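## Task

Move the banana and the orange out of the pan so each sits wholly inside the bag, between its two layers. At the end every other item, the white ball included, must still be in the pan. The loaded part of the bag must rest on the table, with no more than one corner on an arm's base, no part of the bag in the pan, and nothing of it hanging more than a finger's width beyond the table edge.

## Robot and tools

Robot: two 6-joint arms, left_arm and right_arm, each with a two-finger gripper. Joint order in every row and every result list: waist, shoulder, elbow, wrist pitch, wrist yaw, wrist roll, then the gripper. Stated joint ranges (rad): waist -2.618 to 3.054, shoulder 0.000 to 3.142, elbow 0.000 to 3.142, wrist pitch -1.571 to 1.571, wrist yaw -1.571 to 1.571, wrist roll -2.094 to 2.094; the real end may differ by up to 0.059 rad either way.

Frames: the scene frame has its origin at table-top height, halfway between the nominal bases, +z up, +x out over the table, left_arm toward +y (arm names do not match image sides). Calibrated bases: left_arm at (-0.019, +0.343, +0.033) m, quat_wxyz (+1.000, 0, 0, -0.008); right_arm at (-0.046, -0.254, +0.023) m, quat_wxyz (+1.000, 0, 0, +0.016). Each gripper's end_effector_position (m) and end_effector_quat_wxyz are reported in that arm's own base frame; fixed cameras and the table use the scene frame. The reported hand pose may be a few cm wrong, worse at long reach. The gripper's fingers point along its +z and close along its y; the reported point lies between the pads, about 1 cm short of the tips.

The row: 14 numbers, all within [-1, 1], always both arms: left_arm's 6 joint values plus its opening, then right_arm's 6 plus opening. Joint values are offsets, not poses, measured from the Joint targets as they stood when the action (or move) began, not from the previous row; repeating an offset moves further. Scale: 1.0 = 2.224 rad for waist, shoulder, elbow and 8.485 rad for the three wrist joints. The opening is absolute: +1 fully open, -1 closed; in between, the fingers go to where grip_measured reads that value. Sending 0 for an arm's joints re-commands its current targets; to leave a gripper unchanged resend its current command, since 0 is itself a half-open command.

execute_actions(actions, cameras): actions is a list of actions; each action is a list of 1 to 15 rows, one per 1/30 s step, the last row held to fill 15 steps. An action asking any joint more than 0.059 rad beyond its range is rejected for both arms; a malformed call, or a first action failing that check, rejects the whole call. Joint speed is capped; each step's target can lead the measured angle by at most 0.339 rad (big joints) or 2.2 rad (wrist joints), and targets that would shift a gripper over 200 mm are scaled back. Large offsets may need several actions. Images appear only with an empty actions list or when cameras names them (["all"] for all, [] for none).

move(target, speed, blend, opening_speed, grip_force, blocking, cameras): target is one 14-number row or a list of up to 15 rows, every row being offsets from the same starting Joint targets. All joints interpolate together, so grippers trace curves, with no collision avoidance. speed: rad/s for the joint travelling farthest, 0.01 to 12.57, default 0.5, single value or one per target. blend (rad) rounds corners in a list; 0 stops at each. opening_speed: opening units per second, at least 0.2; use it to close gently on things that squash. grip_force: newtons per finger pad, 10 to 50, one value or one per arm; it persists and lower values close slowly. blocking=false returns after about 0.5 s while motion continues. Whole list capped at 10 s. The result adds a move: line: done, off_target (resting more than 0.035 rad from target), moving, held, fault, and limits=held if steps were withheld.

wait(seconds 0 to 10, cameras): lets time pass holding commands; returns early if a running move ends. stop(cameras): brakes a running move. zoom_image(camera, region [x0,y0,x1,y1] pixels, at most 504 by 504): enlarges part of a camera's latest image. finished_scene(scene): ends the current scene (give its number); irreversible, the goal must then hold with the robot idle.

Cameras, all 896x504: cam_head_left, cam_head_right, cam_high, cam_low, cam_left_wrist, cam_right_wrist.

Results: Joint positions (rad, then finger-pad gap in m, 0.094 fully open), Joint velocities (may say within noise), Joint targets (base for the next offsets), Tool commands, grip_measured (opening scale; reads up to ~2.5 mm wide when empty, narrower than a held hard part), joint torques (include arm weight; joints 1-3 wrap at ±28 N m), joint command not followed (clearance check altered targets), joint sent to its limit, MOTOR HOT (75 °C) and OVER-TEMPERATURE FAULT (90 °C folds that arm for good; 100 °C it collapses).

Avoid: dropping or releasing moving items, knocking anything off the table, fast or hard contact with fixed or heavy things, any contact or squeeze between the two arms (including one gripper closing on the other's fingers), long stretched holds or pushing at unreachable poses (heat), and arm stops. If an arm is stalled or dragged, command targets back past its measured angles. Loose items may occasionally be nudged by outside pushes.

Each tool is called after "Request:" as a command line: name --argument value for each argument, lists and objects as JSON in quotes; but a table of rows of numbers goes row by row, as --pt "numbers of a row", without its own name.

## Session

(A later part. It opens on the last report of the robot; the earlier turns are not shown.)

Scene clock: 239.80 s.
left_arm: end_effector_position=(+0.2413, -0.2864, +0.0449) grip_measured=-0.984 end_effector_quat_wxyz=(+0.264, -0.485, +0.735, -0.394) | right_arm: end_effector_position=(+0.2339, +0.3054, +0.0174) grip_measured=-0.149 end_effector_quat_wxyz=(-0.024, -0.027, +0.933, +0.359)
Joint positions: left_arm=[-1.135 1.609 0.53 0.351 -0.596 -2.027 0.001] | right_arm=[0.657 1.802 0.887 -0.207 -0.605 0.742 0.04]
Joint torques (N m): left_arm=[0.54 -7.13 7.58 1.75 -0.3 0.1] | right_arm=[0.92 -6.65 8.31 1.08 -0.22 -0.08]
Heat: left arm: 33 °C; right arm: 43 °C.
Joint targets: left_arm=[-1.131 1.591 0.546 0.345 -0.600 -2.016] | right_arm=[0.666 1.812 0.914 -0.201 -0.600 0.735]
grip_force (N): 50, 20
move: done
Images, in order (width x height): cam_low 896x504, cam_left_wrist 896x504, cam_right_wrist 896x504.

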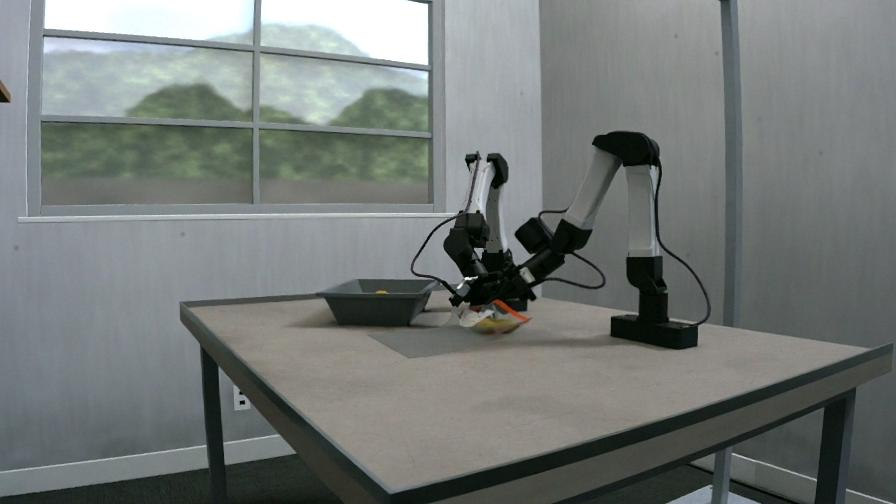

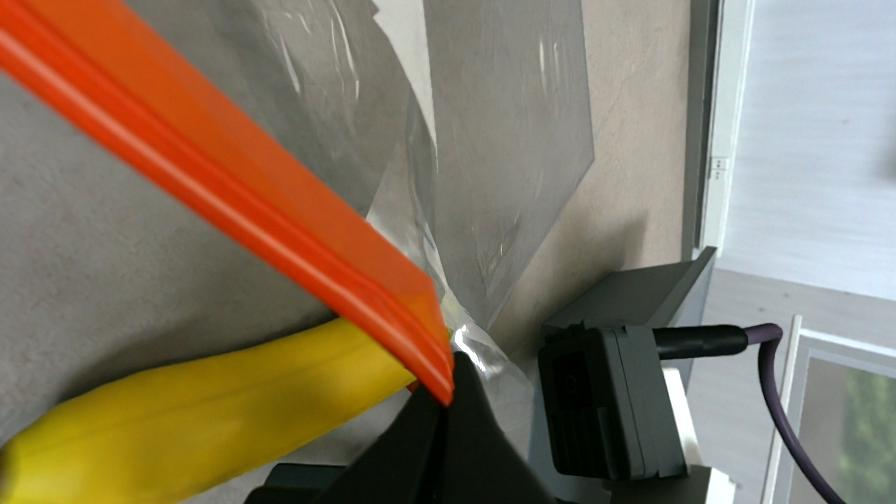

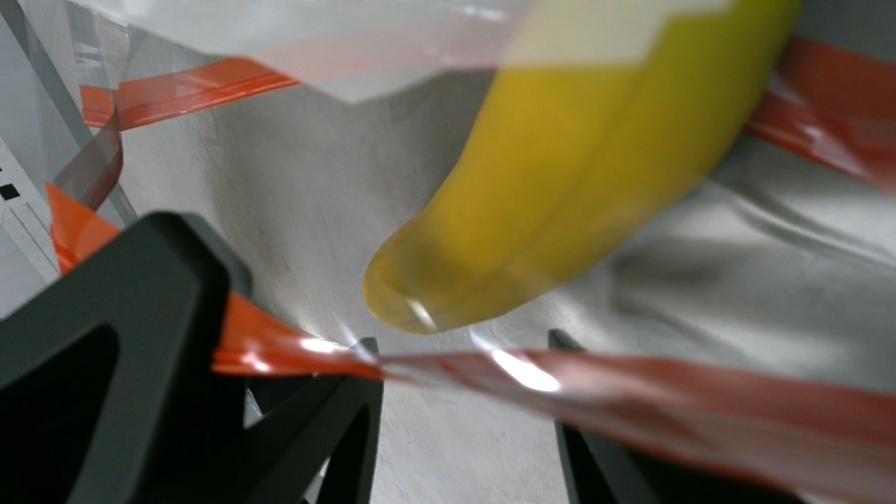

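Request:
move --target '[0.0107,-0.0824,0.0076,-0.0236,0,0,-1,0,0,0,0,0,0,-0.15]' --speed 0.2 --cameras '["cam_right_wrist","cam_low","cam_left_wrist","cam_high"]'

Request:
zoom_image --camera "cam_low" --region '[440, 260, 560, 350]'

Scene clock: 242.23 s.
left_arm: end_effector_position=(+0.2407, -0.2682, +0.0792) grip_measured=-0.984 end_effector_quat_wxyz=(+0.268, -0.492, +0.729, -0.393) | right_arm: end_effector_position=(+0.2339, +0.3054, +0.0174) grip_measured=-0.149 end_effector_quat_wxyz=(-0.024, -0.027, +0.933, +0.359)
Joint positions: left_arm=[-1.114 1.425 0.542 0.159 -0.596 -2.027 0.001] | right_arm=[0.657 1.802 0.887 -0.207 -0.605 0.742 0.04]
Joint torques (N m): left_arm=[0.72 -6.09 8.98 1.7 -0.31 0.11] | right_arm=[0.91 -6.64 8.17 1.11 -0.23 -0.08]
Heat: left arm: 33 °C; right arm: 43 °C.
Joint targets: left_arm=[-1.107 1.407 0.563 0.145 -0.600 -2.016] | right_arm=[0.666 1.812 0.914 -0.201 -0.600 0.735]
grip_force (N): 50, 20
move: done
Images, in order (width x height): cam_high 896x504, cam_low 896x504, cam_left_wrist 896x504, cam_right_wrist 896x504.

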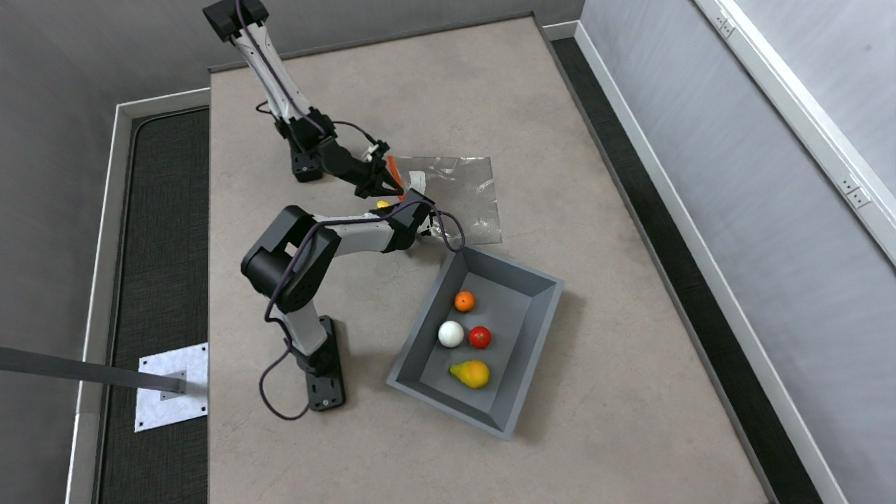

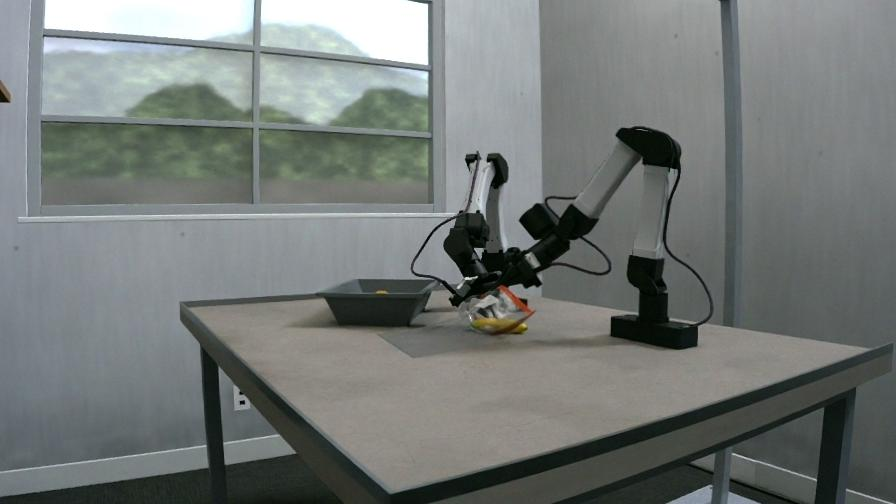

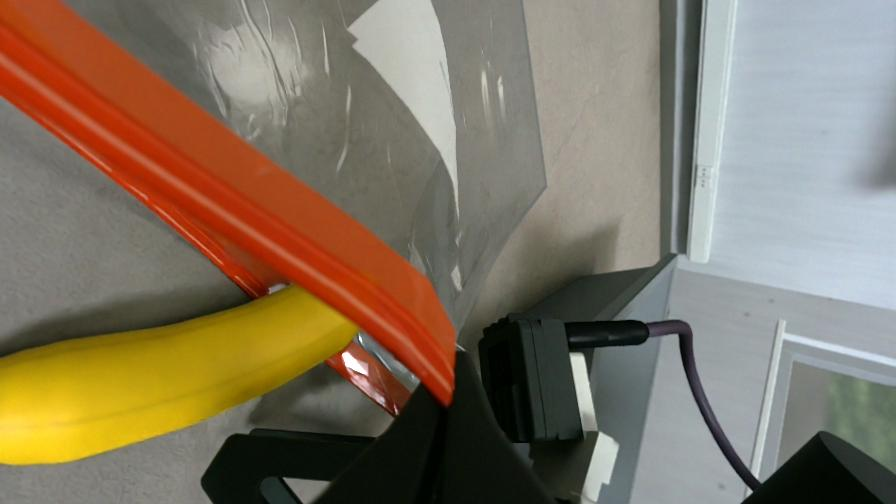

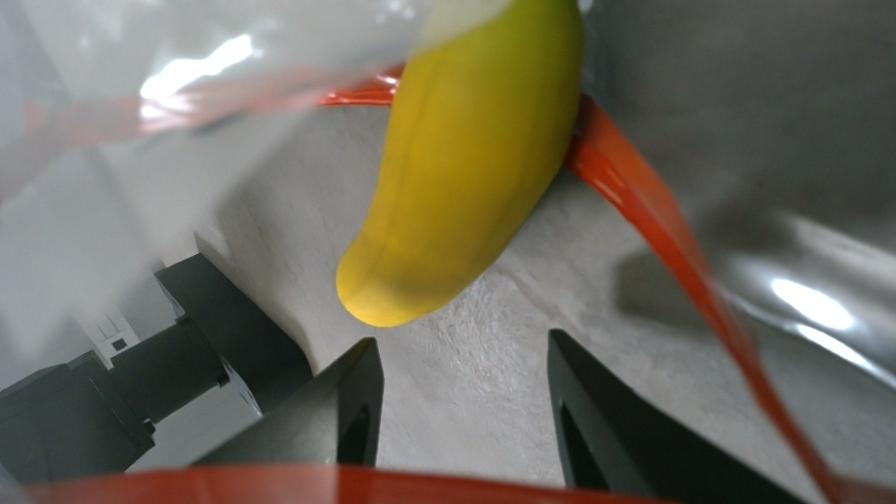

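Scaled by 4.200 from the camera's 896x504 image, which has a finer 1280x720 frame.

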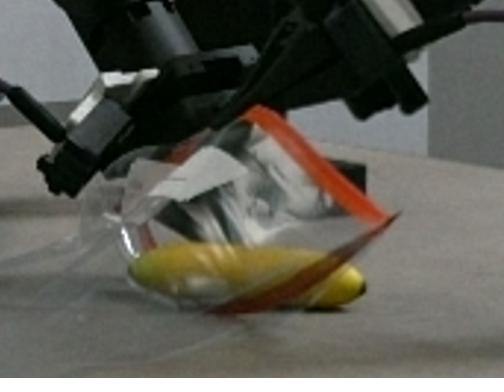

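Request:
move --target '[0,0,0,0,0,0,-1,-0.0056,0.0637,0.0663,-0.0008,0,0,-0.15]' --speed 0.15 --cameras '["cam_right_wrist","cam_low","cam_left_wrist"]'

Request:
zoom_image --camera "cam_low" --region '[440, 260, 560, 350]'

Scene clock: 244.20 s.
left_arm: end_effector_position=(+0.2407, -0.2667, +0.0779) grip_measured=-0.984 end_effector_quat_wxyz=(+0.269, -0.493, +0.730, -0.389) | right_arm: end_effector_position=(+0.2630, +0.3278, +0.0083) grip_measured=-0.149 end_effector_quat_wxyz=(-0.024, -0.027, +0.932, +0.359)
Joint positions: left_arm=[-1.112 1.425 0.542 0.151 -0.597 -2.027 0.001] | right_arm=[0.657 1.941 1.035 -0.214 -0.605 0.742 0.04]
Joint torques (N m): left_arm=[0.61 -6.15 9.01 1.75 -0.3 0.11] | right_arm=[-0.05 -7.65 8.06 1.11 -0.23 -0.09]
Heat: left arm: 33 °C; right arm: 43 °C.
Joint targets: left_arm=[-1.107 1.407 0.563 0.145 -0.600 -2.016] | right_arm=[0.654 1.954 1.061 -0.208 -0.600 0.735]
grip_force (N): 50, 20
move: done
Images, in order (width x height): cam_low 896x504, cam_left_wrist 896x504, cam_right_wrist 896x504.

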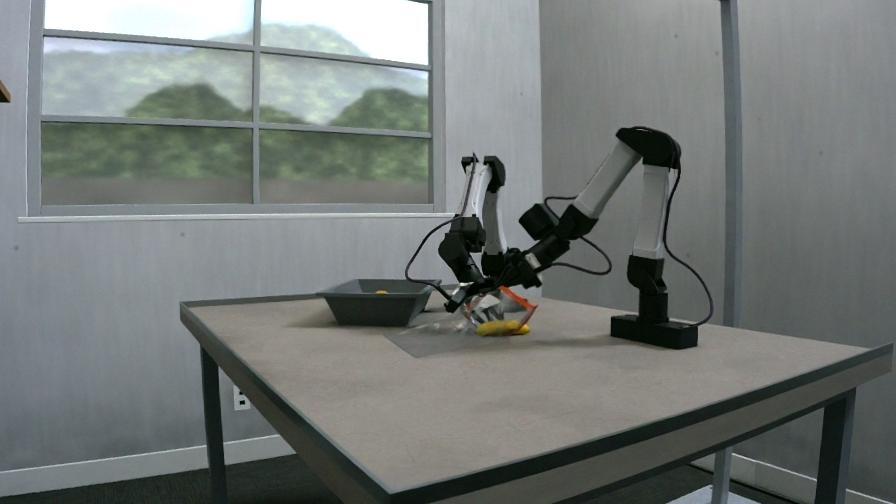

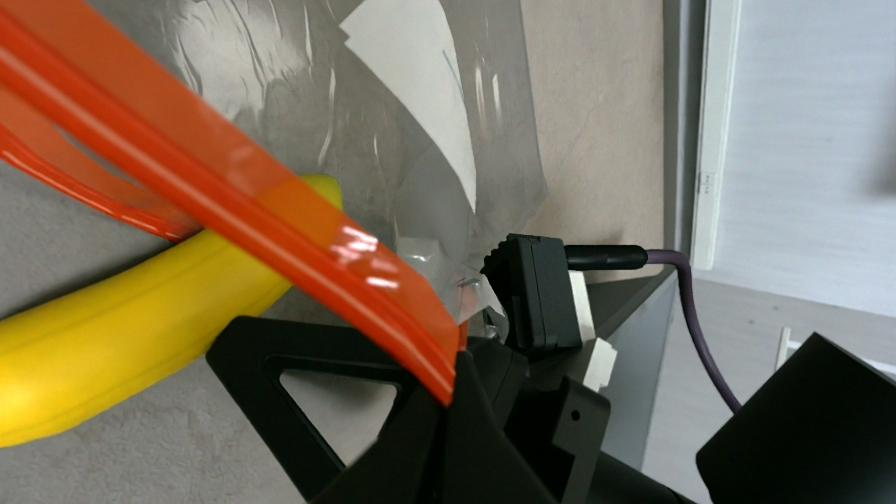

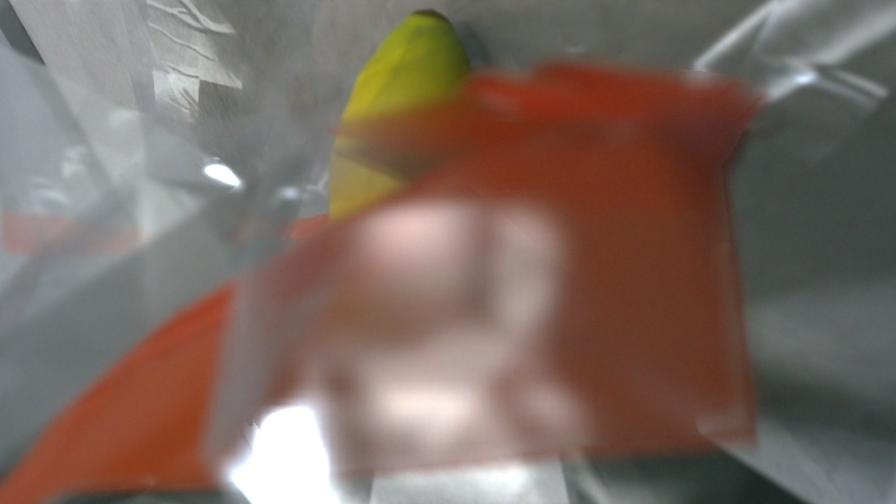

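Scaled by 4.200 from the camera's 896x504 image, which has a finer 1280x720 frame.

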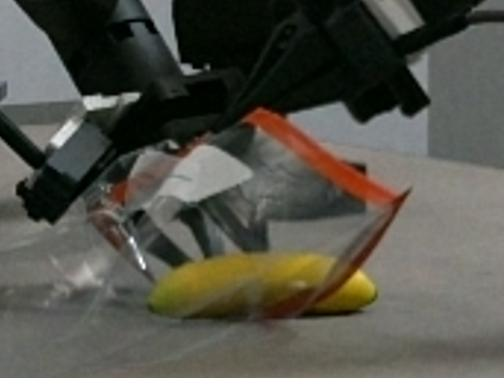

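Request:
wait --seconds 0 --cameras '["cam_head_left","cam_high","cam_head_right"]'

Request:
zoom_image --camera "cam_head_left" --region '[310, 220, 490, 350]'

Request:
zoom_image --camera "cam_high" --region '[320, 130, 540, 280]'

Request:
zoom_image --camera "cam_head_right" --region '[310, 220, 490, 350]'

Scene clock: 244.60 s.
left_arm: end_effector_position=(+0.2407, -0.2667, +0.0779) grip_measured=-0.984 end_effector_quat_wxyz=(+0.269, -0.493, +0.730, -0.389) | right_arm: end_effector_position=(+0.2631, +0.3279, +0.0084) grip_measured=-0.149 end_effector_quat_wxyz=(-0.024, -0.027, +0.932, +0.360)
Joint positions: left_arm=[-1.112 1.425 0.542 0.151 -0.597 -2.027 0.001] | right_arm=[0.657 1.941 1.035 -0.214 -0.605 0.742 0.04]
Joint torques (N m): left_arm=[0.57 -6.16 8.99 1.75 -0.3 0.1] | right_arm=[-0.32 -7.65 8.16 1.11 -0.23 -0.08]
Heat: left arm: 33 °C; right arm: 43 °C.
Joint targets: left_arm=[-1.107 1.407 0.563 0.145 -0.600 -2.016] | right_arm=[0.654 1.954 1.061 -0.208 -0.600 0.735]
Tool commands: left_gripper/opening=-1.0 right_gripper/opening=-0.15
grip_force (N): 50, 20
Images, in order (width x height): cam_head_left 896x504, cam_head_right 896x504, cam_high 896x504.

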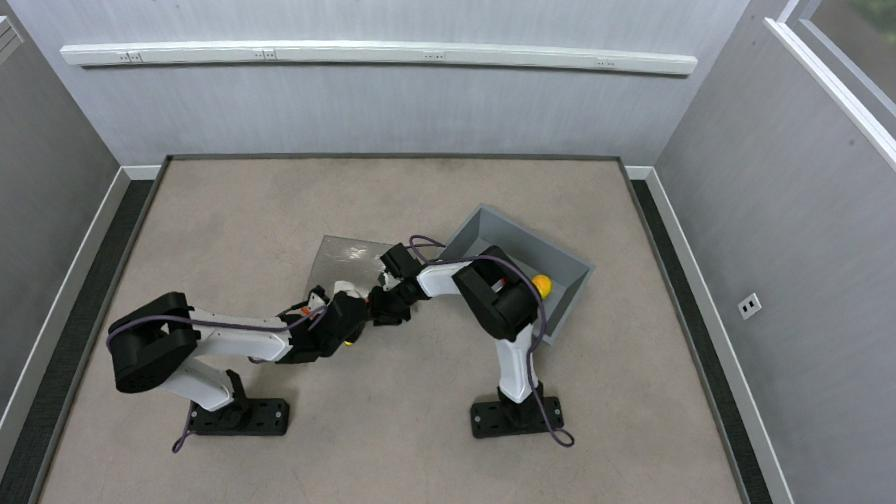

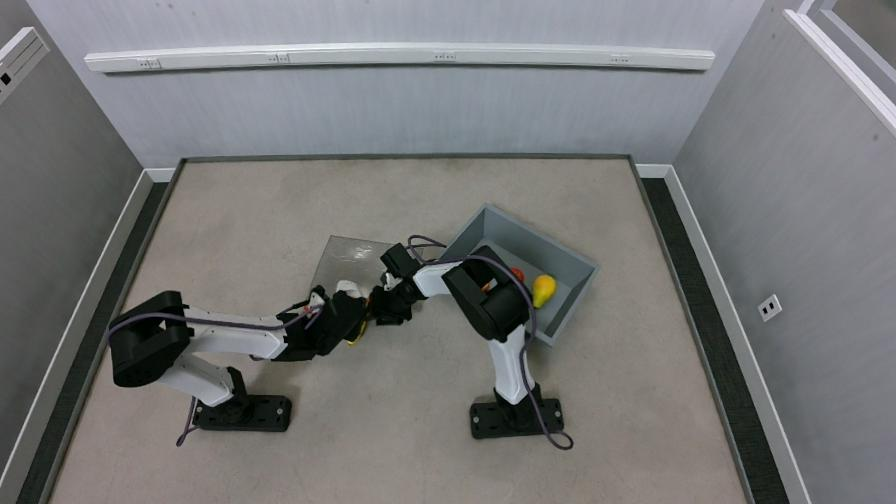

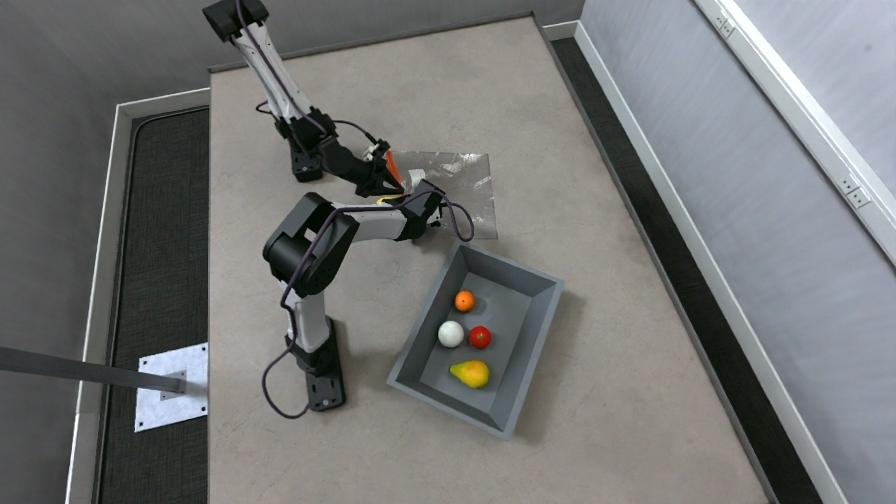

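Scaled by 2.800 from the camera's 896x504 image, which has a finer 1280x720 frame.

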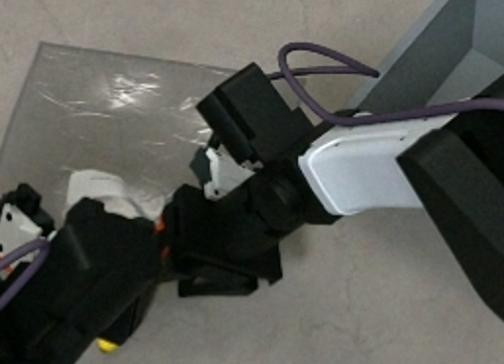

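Scaled by 2.291 from the camera's 896x504 image, which has a finer 1280x720 frame.

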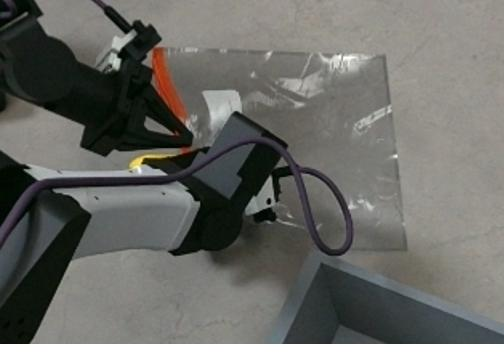

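Scaled by 2.800 from the camera's 896x504 image, which has a finer 1280x720 frame.

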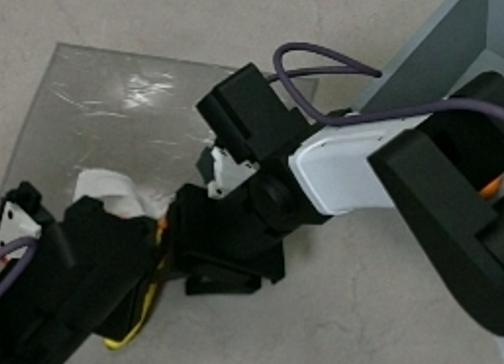

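Request:
move --pt "0 0 0 0 0 0 -1 0.0056 -0.0637 -0.0663 0.0008 0 0 -0.15" --pt "0 0 0 0 0 0 -1 -0.0154 -0.1274 -0.1425 0.004 0 0 -0.15" --speed 0.3 --cameras '["cam_right_wrist","cam_low","cam_left_wrist","cam_high","cam_head_left"]'

Request:
zoom_image --camera "cam_low" --region '[440, 260, 560, 350]'

Request:
zoom_image --camera "cam_head_left" --region '[310, 220, 490, 350]'

Request:
zoom_image --camera "cam_high" --region '[320, 130, 540, 280]'

Scene clock: 247.80 s.
left_arm: end_effector_position=(+0.2407, -0.2667, +0.0779) grip_measured=-0.984 end_effector_quat_wxyz=(+0.269, -0.493, +0.730, -0.389) | right_arm: end_effector_position=(+0.2132, +0.2763, +0.0118) grip_measured=-0.149 end_effector_quat_wxyz=(-0.028, -0.009, +0.935, +0.353)
Joint positions: left_arm=[-1.112 1.425 0.542 0.151 -0.597 -2.027 0.001] | right_arm=[0.626 1.704 0.748 -0.19 -0.606 0.742 0.04]
Joint torques (N m): left_arm=[0.59 -6.13 9.01 1.75 -0.3 0.1] | right_arm=[-0.57 -9.46 5.14 1.23 -0.22 -0.08]
Heat: left arm: 33 °C; right arm: 43 °C.
Joint targets: left_arm=[-1.107 1.407 0.563 0.145 -0.600 -2.016] | right_arm=[0.619 1.670 0.745 -0.174 -0.600 0.735]
grip_force (N): 50, 20
move: done
Images, in order (width x height): cam_head_left 896x504, cam_high 896x504, cam_low 896x504, cam_left_wrist 896x504, cam_right_wrist 896x504.

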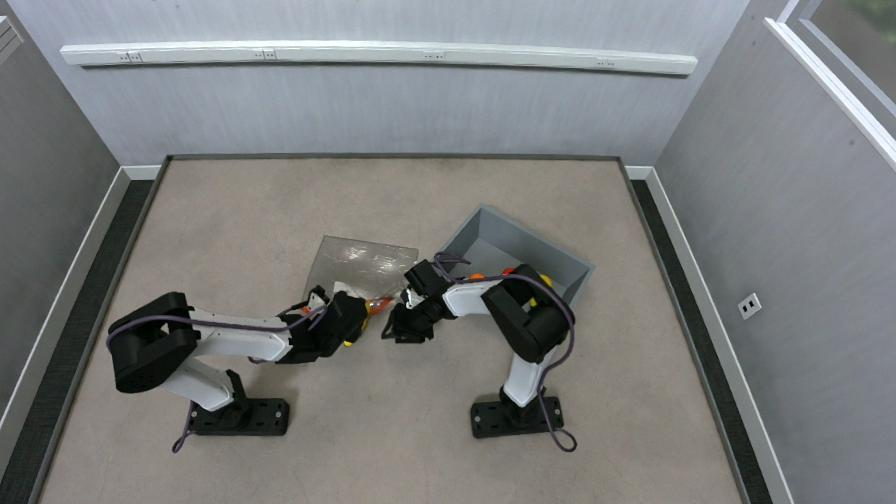

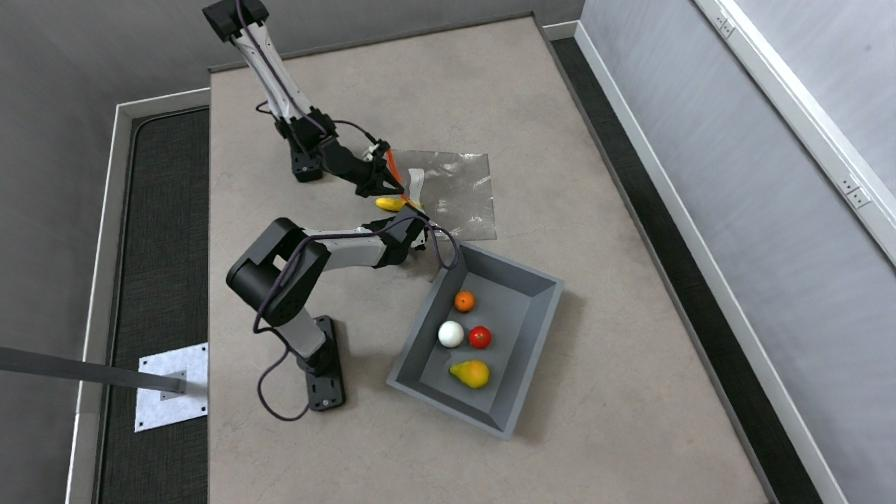

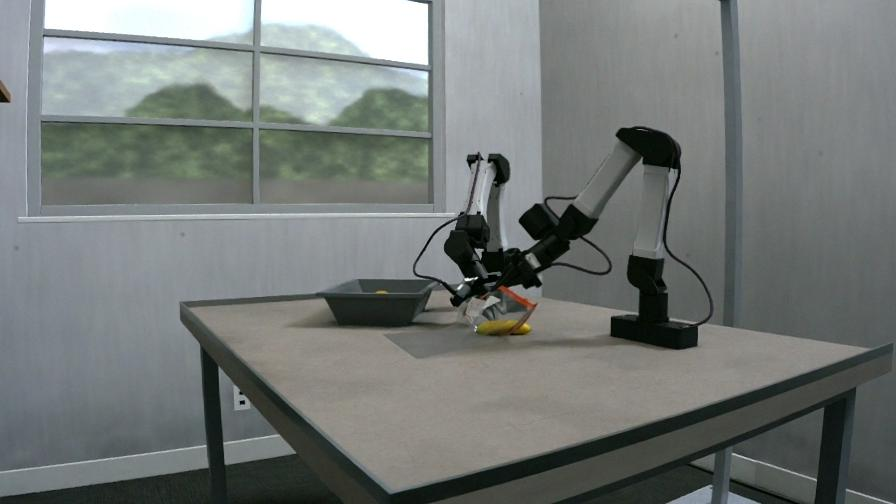

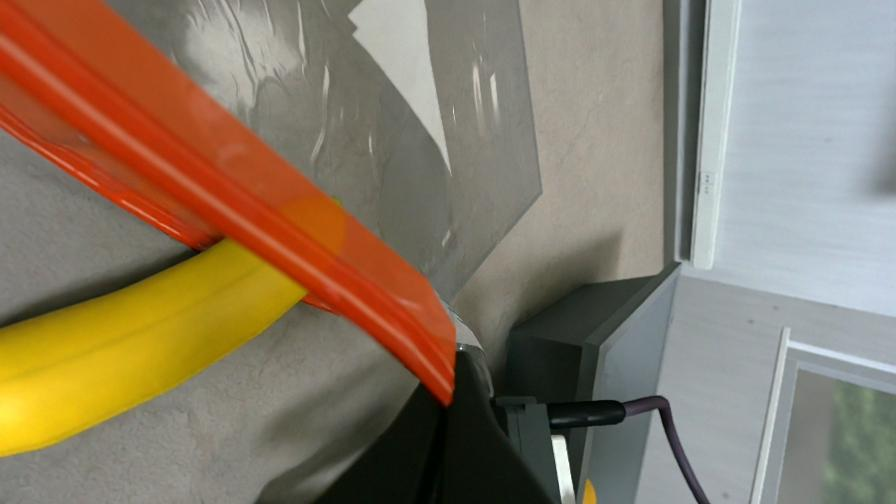

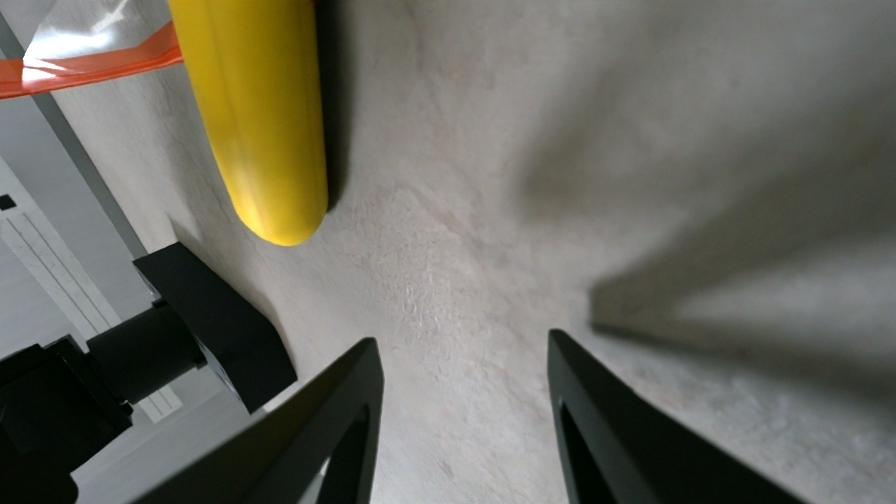

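Scaled by 4.200 from the camera's 896x504 image, which has a finer 1280x720 frame.

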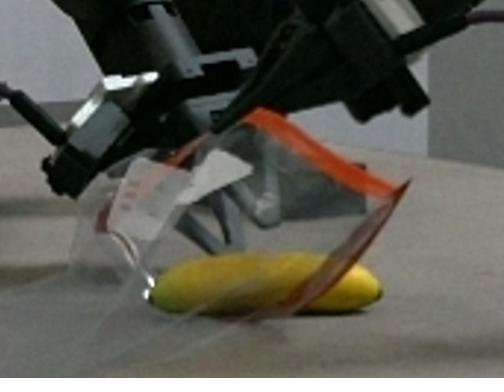

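Scaled by 2.800 from the camera's 896x504 image, which has a finer 1280x720 frame.

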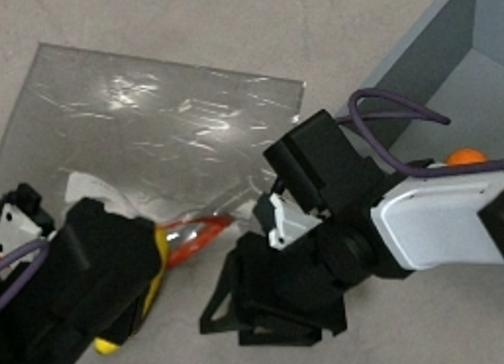

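Scaled by 2.291 from the camera's 896x504 image, which has a finer 1280x720 frame.

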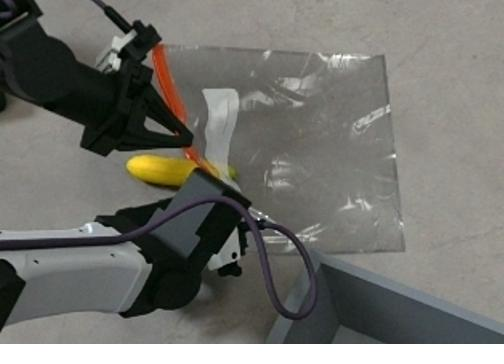

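Request:
move --target '[0,0,0,0,0,0,-1,0.1072,0.1112,0.1205,-0.0026,0,0,-0.25]' --speed 0.25 --cameras '["cam_right_wrist","cam_low","cam_left_wrist"]'

Request:
zoom_image --camera "cam_low" --region '[440, 260, 560, 350]'

Scene clock: 250.87 s.
left_arm: end_effector_position=(+0.2391, -0.2506, +0.0667) grip_measured=-0.984 end_effector_quat_wxyz=(+0.287, -0.492, +0.745, -0.349) | right_arm: end_effector_position=(+0.1969, +0.3512, +0.0029) grip_measured=-0.249 end_effector_quat_wxyz=(-0.057, -0.093, +0.934, +0.340)
Joint positions: left_arm=[-1.106 1.424 0.542 0.067 -0.621 -2.02 0.001] | right_arm=[0.82 1.904 0.978 -0.224 -0.583 0.748 0.035]
Joint torques (N m): left_arm=[0.1 -6 8.83 2.58 -0.09 0.03] | right_arm=[3.69 -7.13 8.75 1.33 -0.46 -0.16]
Heat: left arm: 32 °C; right arm: 43 °C.
Joint targets: left_arm=[-1.107 1.408 0.563 0.144 -0.600 -2.016] | right_arm=[0.858 1.918 1.012 -0.196 -0.600 0.735]
grip_force (N): 50, 20
move: off_target (left_arm, right_arm); left_arm: the wrist pitch is farthest, 0.078 rad from its target; right_arm: the waist is farthest, 0.038 rad from its target
Images, in order (width x height): cam_low 896x504, cam_left_wrist 896x504, cam_right_wrist 896x504.

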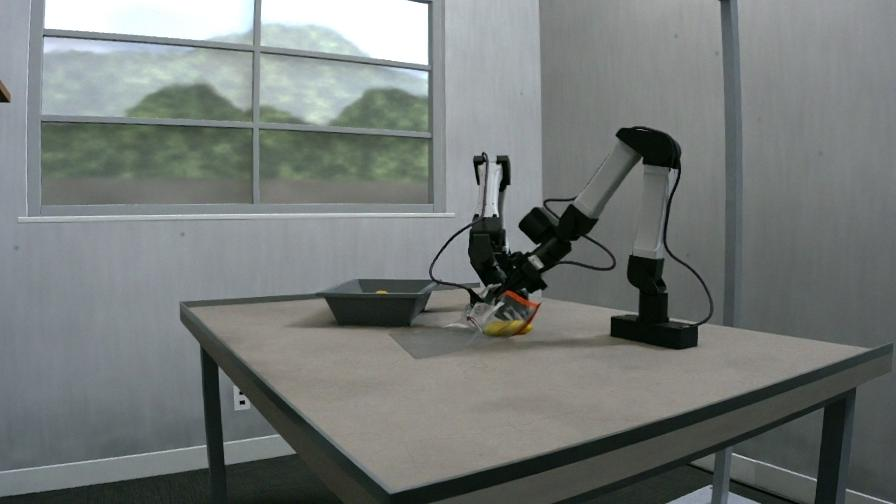

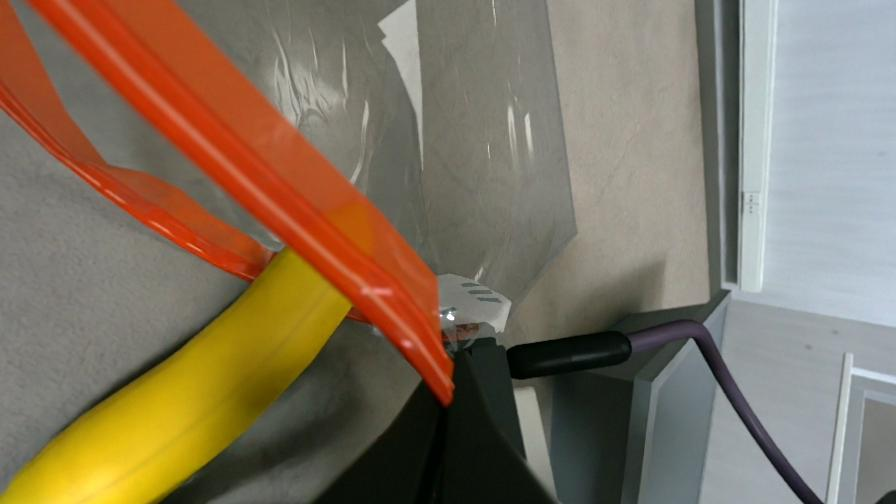

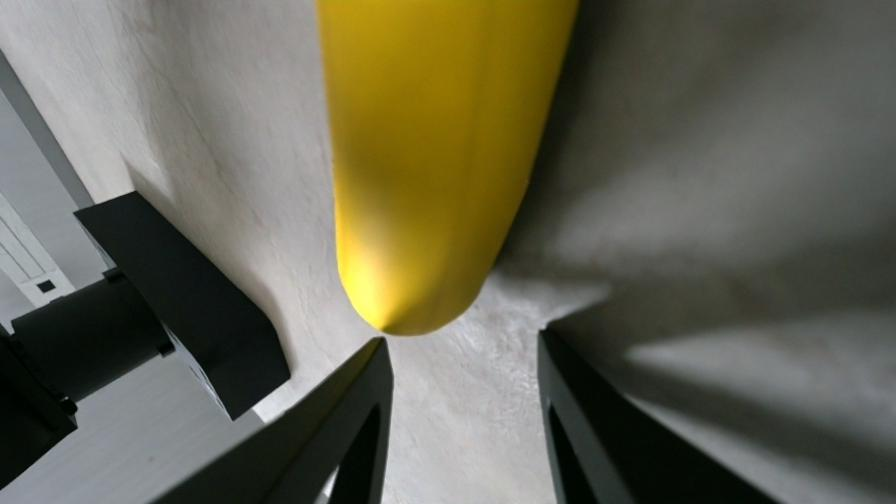

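Scaled by 4.200 from the camera's 896x504 image, which has a finer 1280x720 frame.

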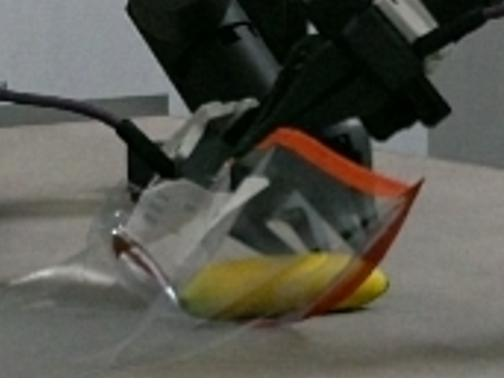

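Request:
move --target '[0,0,0,0,0,0,-1,-0.03,-0.012,-0.012,0,0,0,-0.25]' --speed 0.3 --cameras '["cam_high"]'

Request:
zoom_image --camera "cam_high" --region '[320, 130, 540, 280]'

Scene clock: 251.93 s.
left_arm: end_effector_position=(+0.2414, -0.2552, +0.0717) grip_measured=-0.984 end_effector_quat_wxyz=(+0.285, -0.493, +0.737, -0.363) | right_arm: end_effector_position=(+0.2056, +0.3472, +0.0039) grip_measured=-0.249 end_effector_quat_wxyz=(-0.052, -0.085, +0.933, +0.345)
Joint positions: left_arm=[-1.106 1.424 0.542 0.1 -0.622 -2.02 0.001] | right_arm=[0.794 1.904 0.978 -0.219 -0.59 0.743 0.035]
Joint torques (N m): left_arm=[0.05 -6.04 8.91 2.24 -0.09 0.04] | right_arm=[-0.24 -9.52 6.27 1.25 -0.36 -0.09]
Heat: left arm: 33 °C; right arm: 43 °C.
Joint targets: left_arm=[-1.107 1.408 0.563 0.145 -0.600 -2.016] | right_arm=[0.791 1.891 0.986 -0.196 -0.600 0.735]
grip_force (N): 50, 20
move: off_target (left_arm); left_arm: the wrist pitch is farthest, 0.044 rad from its target
Images, in order (width x height): cam_high 896x504.

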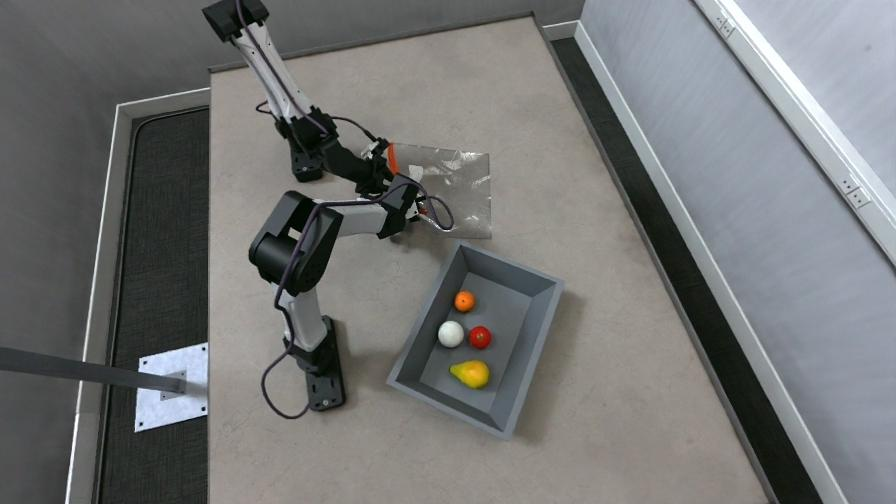

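Scaled by 2.291 from the camera's 896x504 image, which has a finer 1280x720 frame.

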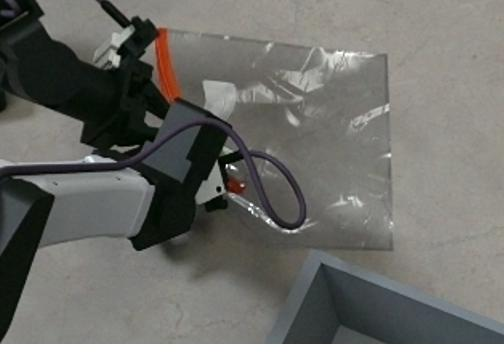

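Request:
move --pt "0 0 0 0 0 0 -1 -0.0773 -0.0994 -0.1084 0.0026 0 0 -0.95" --pt "0 0 0 0 0 0 -1 0.1937 -0.258 -0.3642 0.0987 0.112 0.1203 -0.95" --speed 0.5 --cameras '["cam_high","cam_low","cam_left_wrist","cam_right_wrist"]'

Request:
zoom_image --camera "cam_low" --region '[440, 260, 560, 350]'

Request:
zoom_image --camera "cam_high" --region '[320, 130, 540, 280]'

Scene clock: 256.50 s.
left_arm: end_effector_position=(+0.2434, -0.2606, +0.0770) grip_measured=-0.984 end_effector_quat_wxyz=(+0.281, -0.494, +0.730, -0.380) | right_arm: end_effector_position=(+0.1646, +0.2767, +0.0484) grip_measured=-0.949 end_effector_quat_wxyz=(+0.189, +0.306, +0.804, +0.473)
Joint positions: left_arm=[-1.106 1.424 0.542 0.136 -0.617 -2.02 0.001] | right_arm=[1.214 1.336 0.179 0.622 0.338 1.748 0.002]
Joint torques (N m): left_arm=[0.13 -6.09 8.94 1.87 -0.12 0.04] | right_arm=[0.75 -4.81 4.97 1.94 0.19 0.08]
Heat: left arm: 33 °C; right arm: 43 °C.
Joint targets: left_arm=[-1.107 1.408 0.563 0.145 -0.600 -2.016] | right_arm=[1.222 1.317 0.176 0.641 0.350 1.755]
grip_force (N): 50, 20
move: done
Images, in order (width x height): cam_high 896x504, cam_low 896x504, cam_left_wrist 896x504, cam_right_wrist 896x504.

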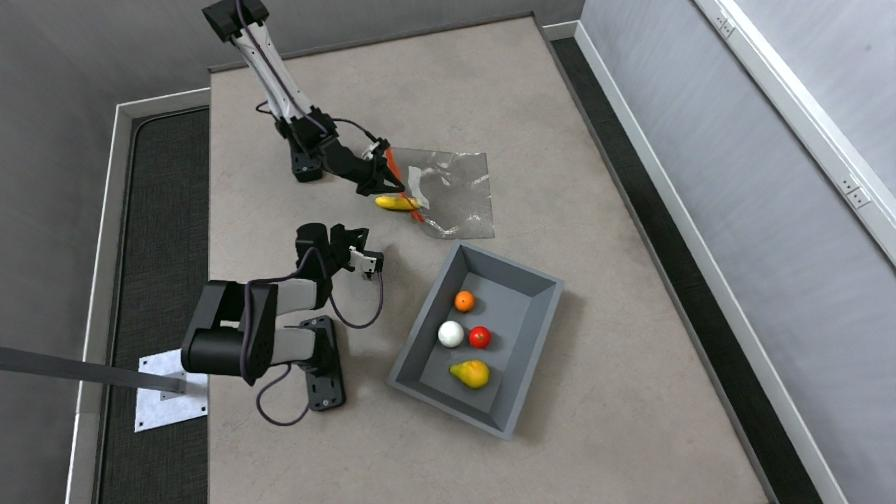

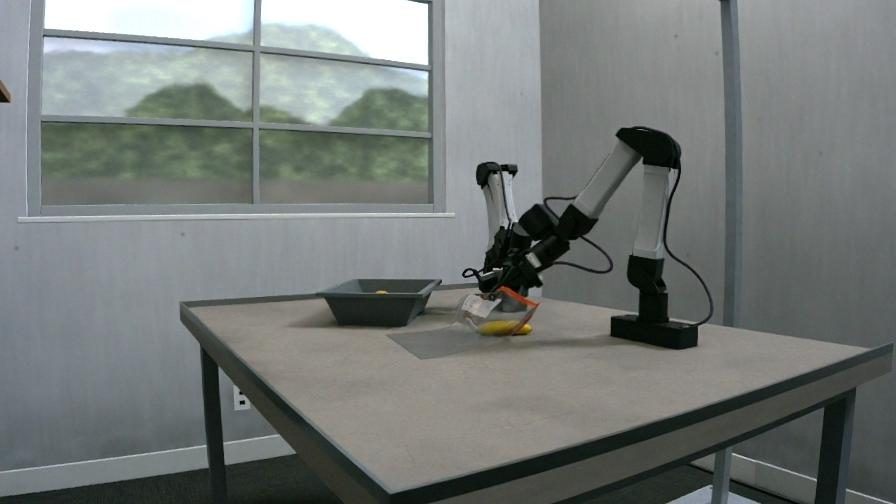

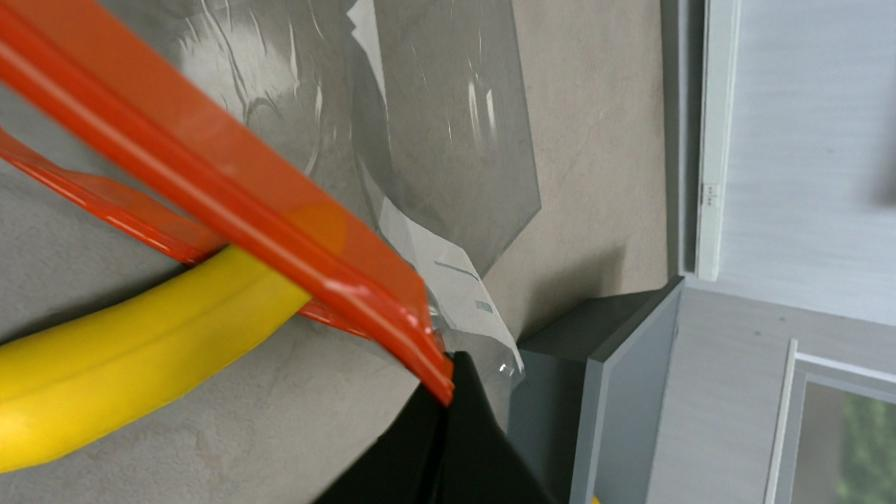

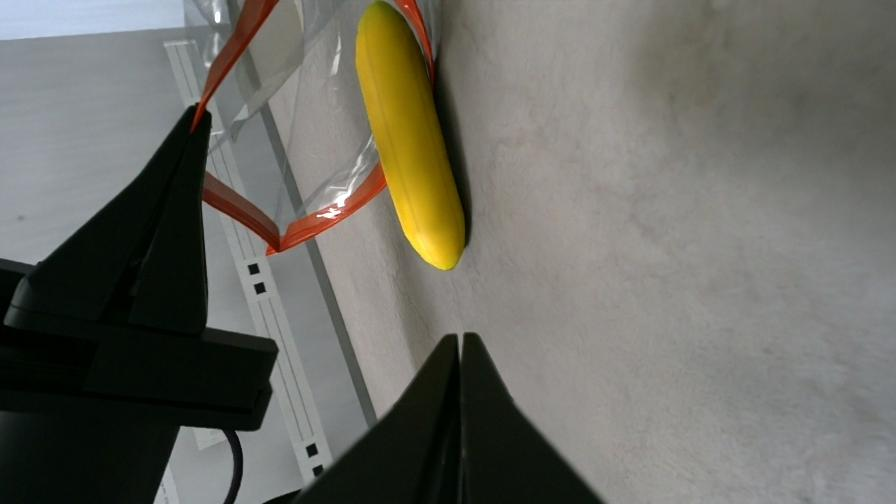

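Scaled by 4.200 from the camera's 896x504 image, which has a finer 1280x720 frame.

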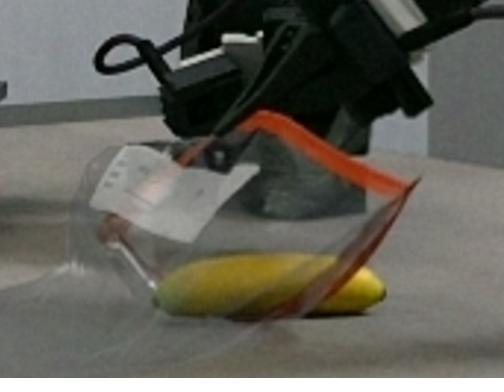

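Scaled by 2.291 from the camera's 896x504 image, which has a finer 1280x720 frame.

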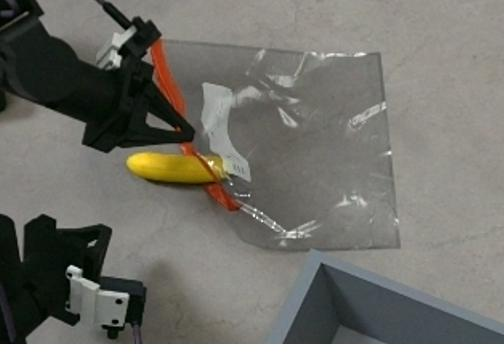

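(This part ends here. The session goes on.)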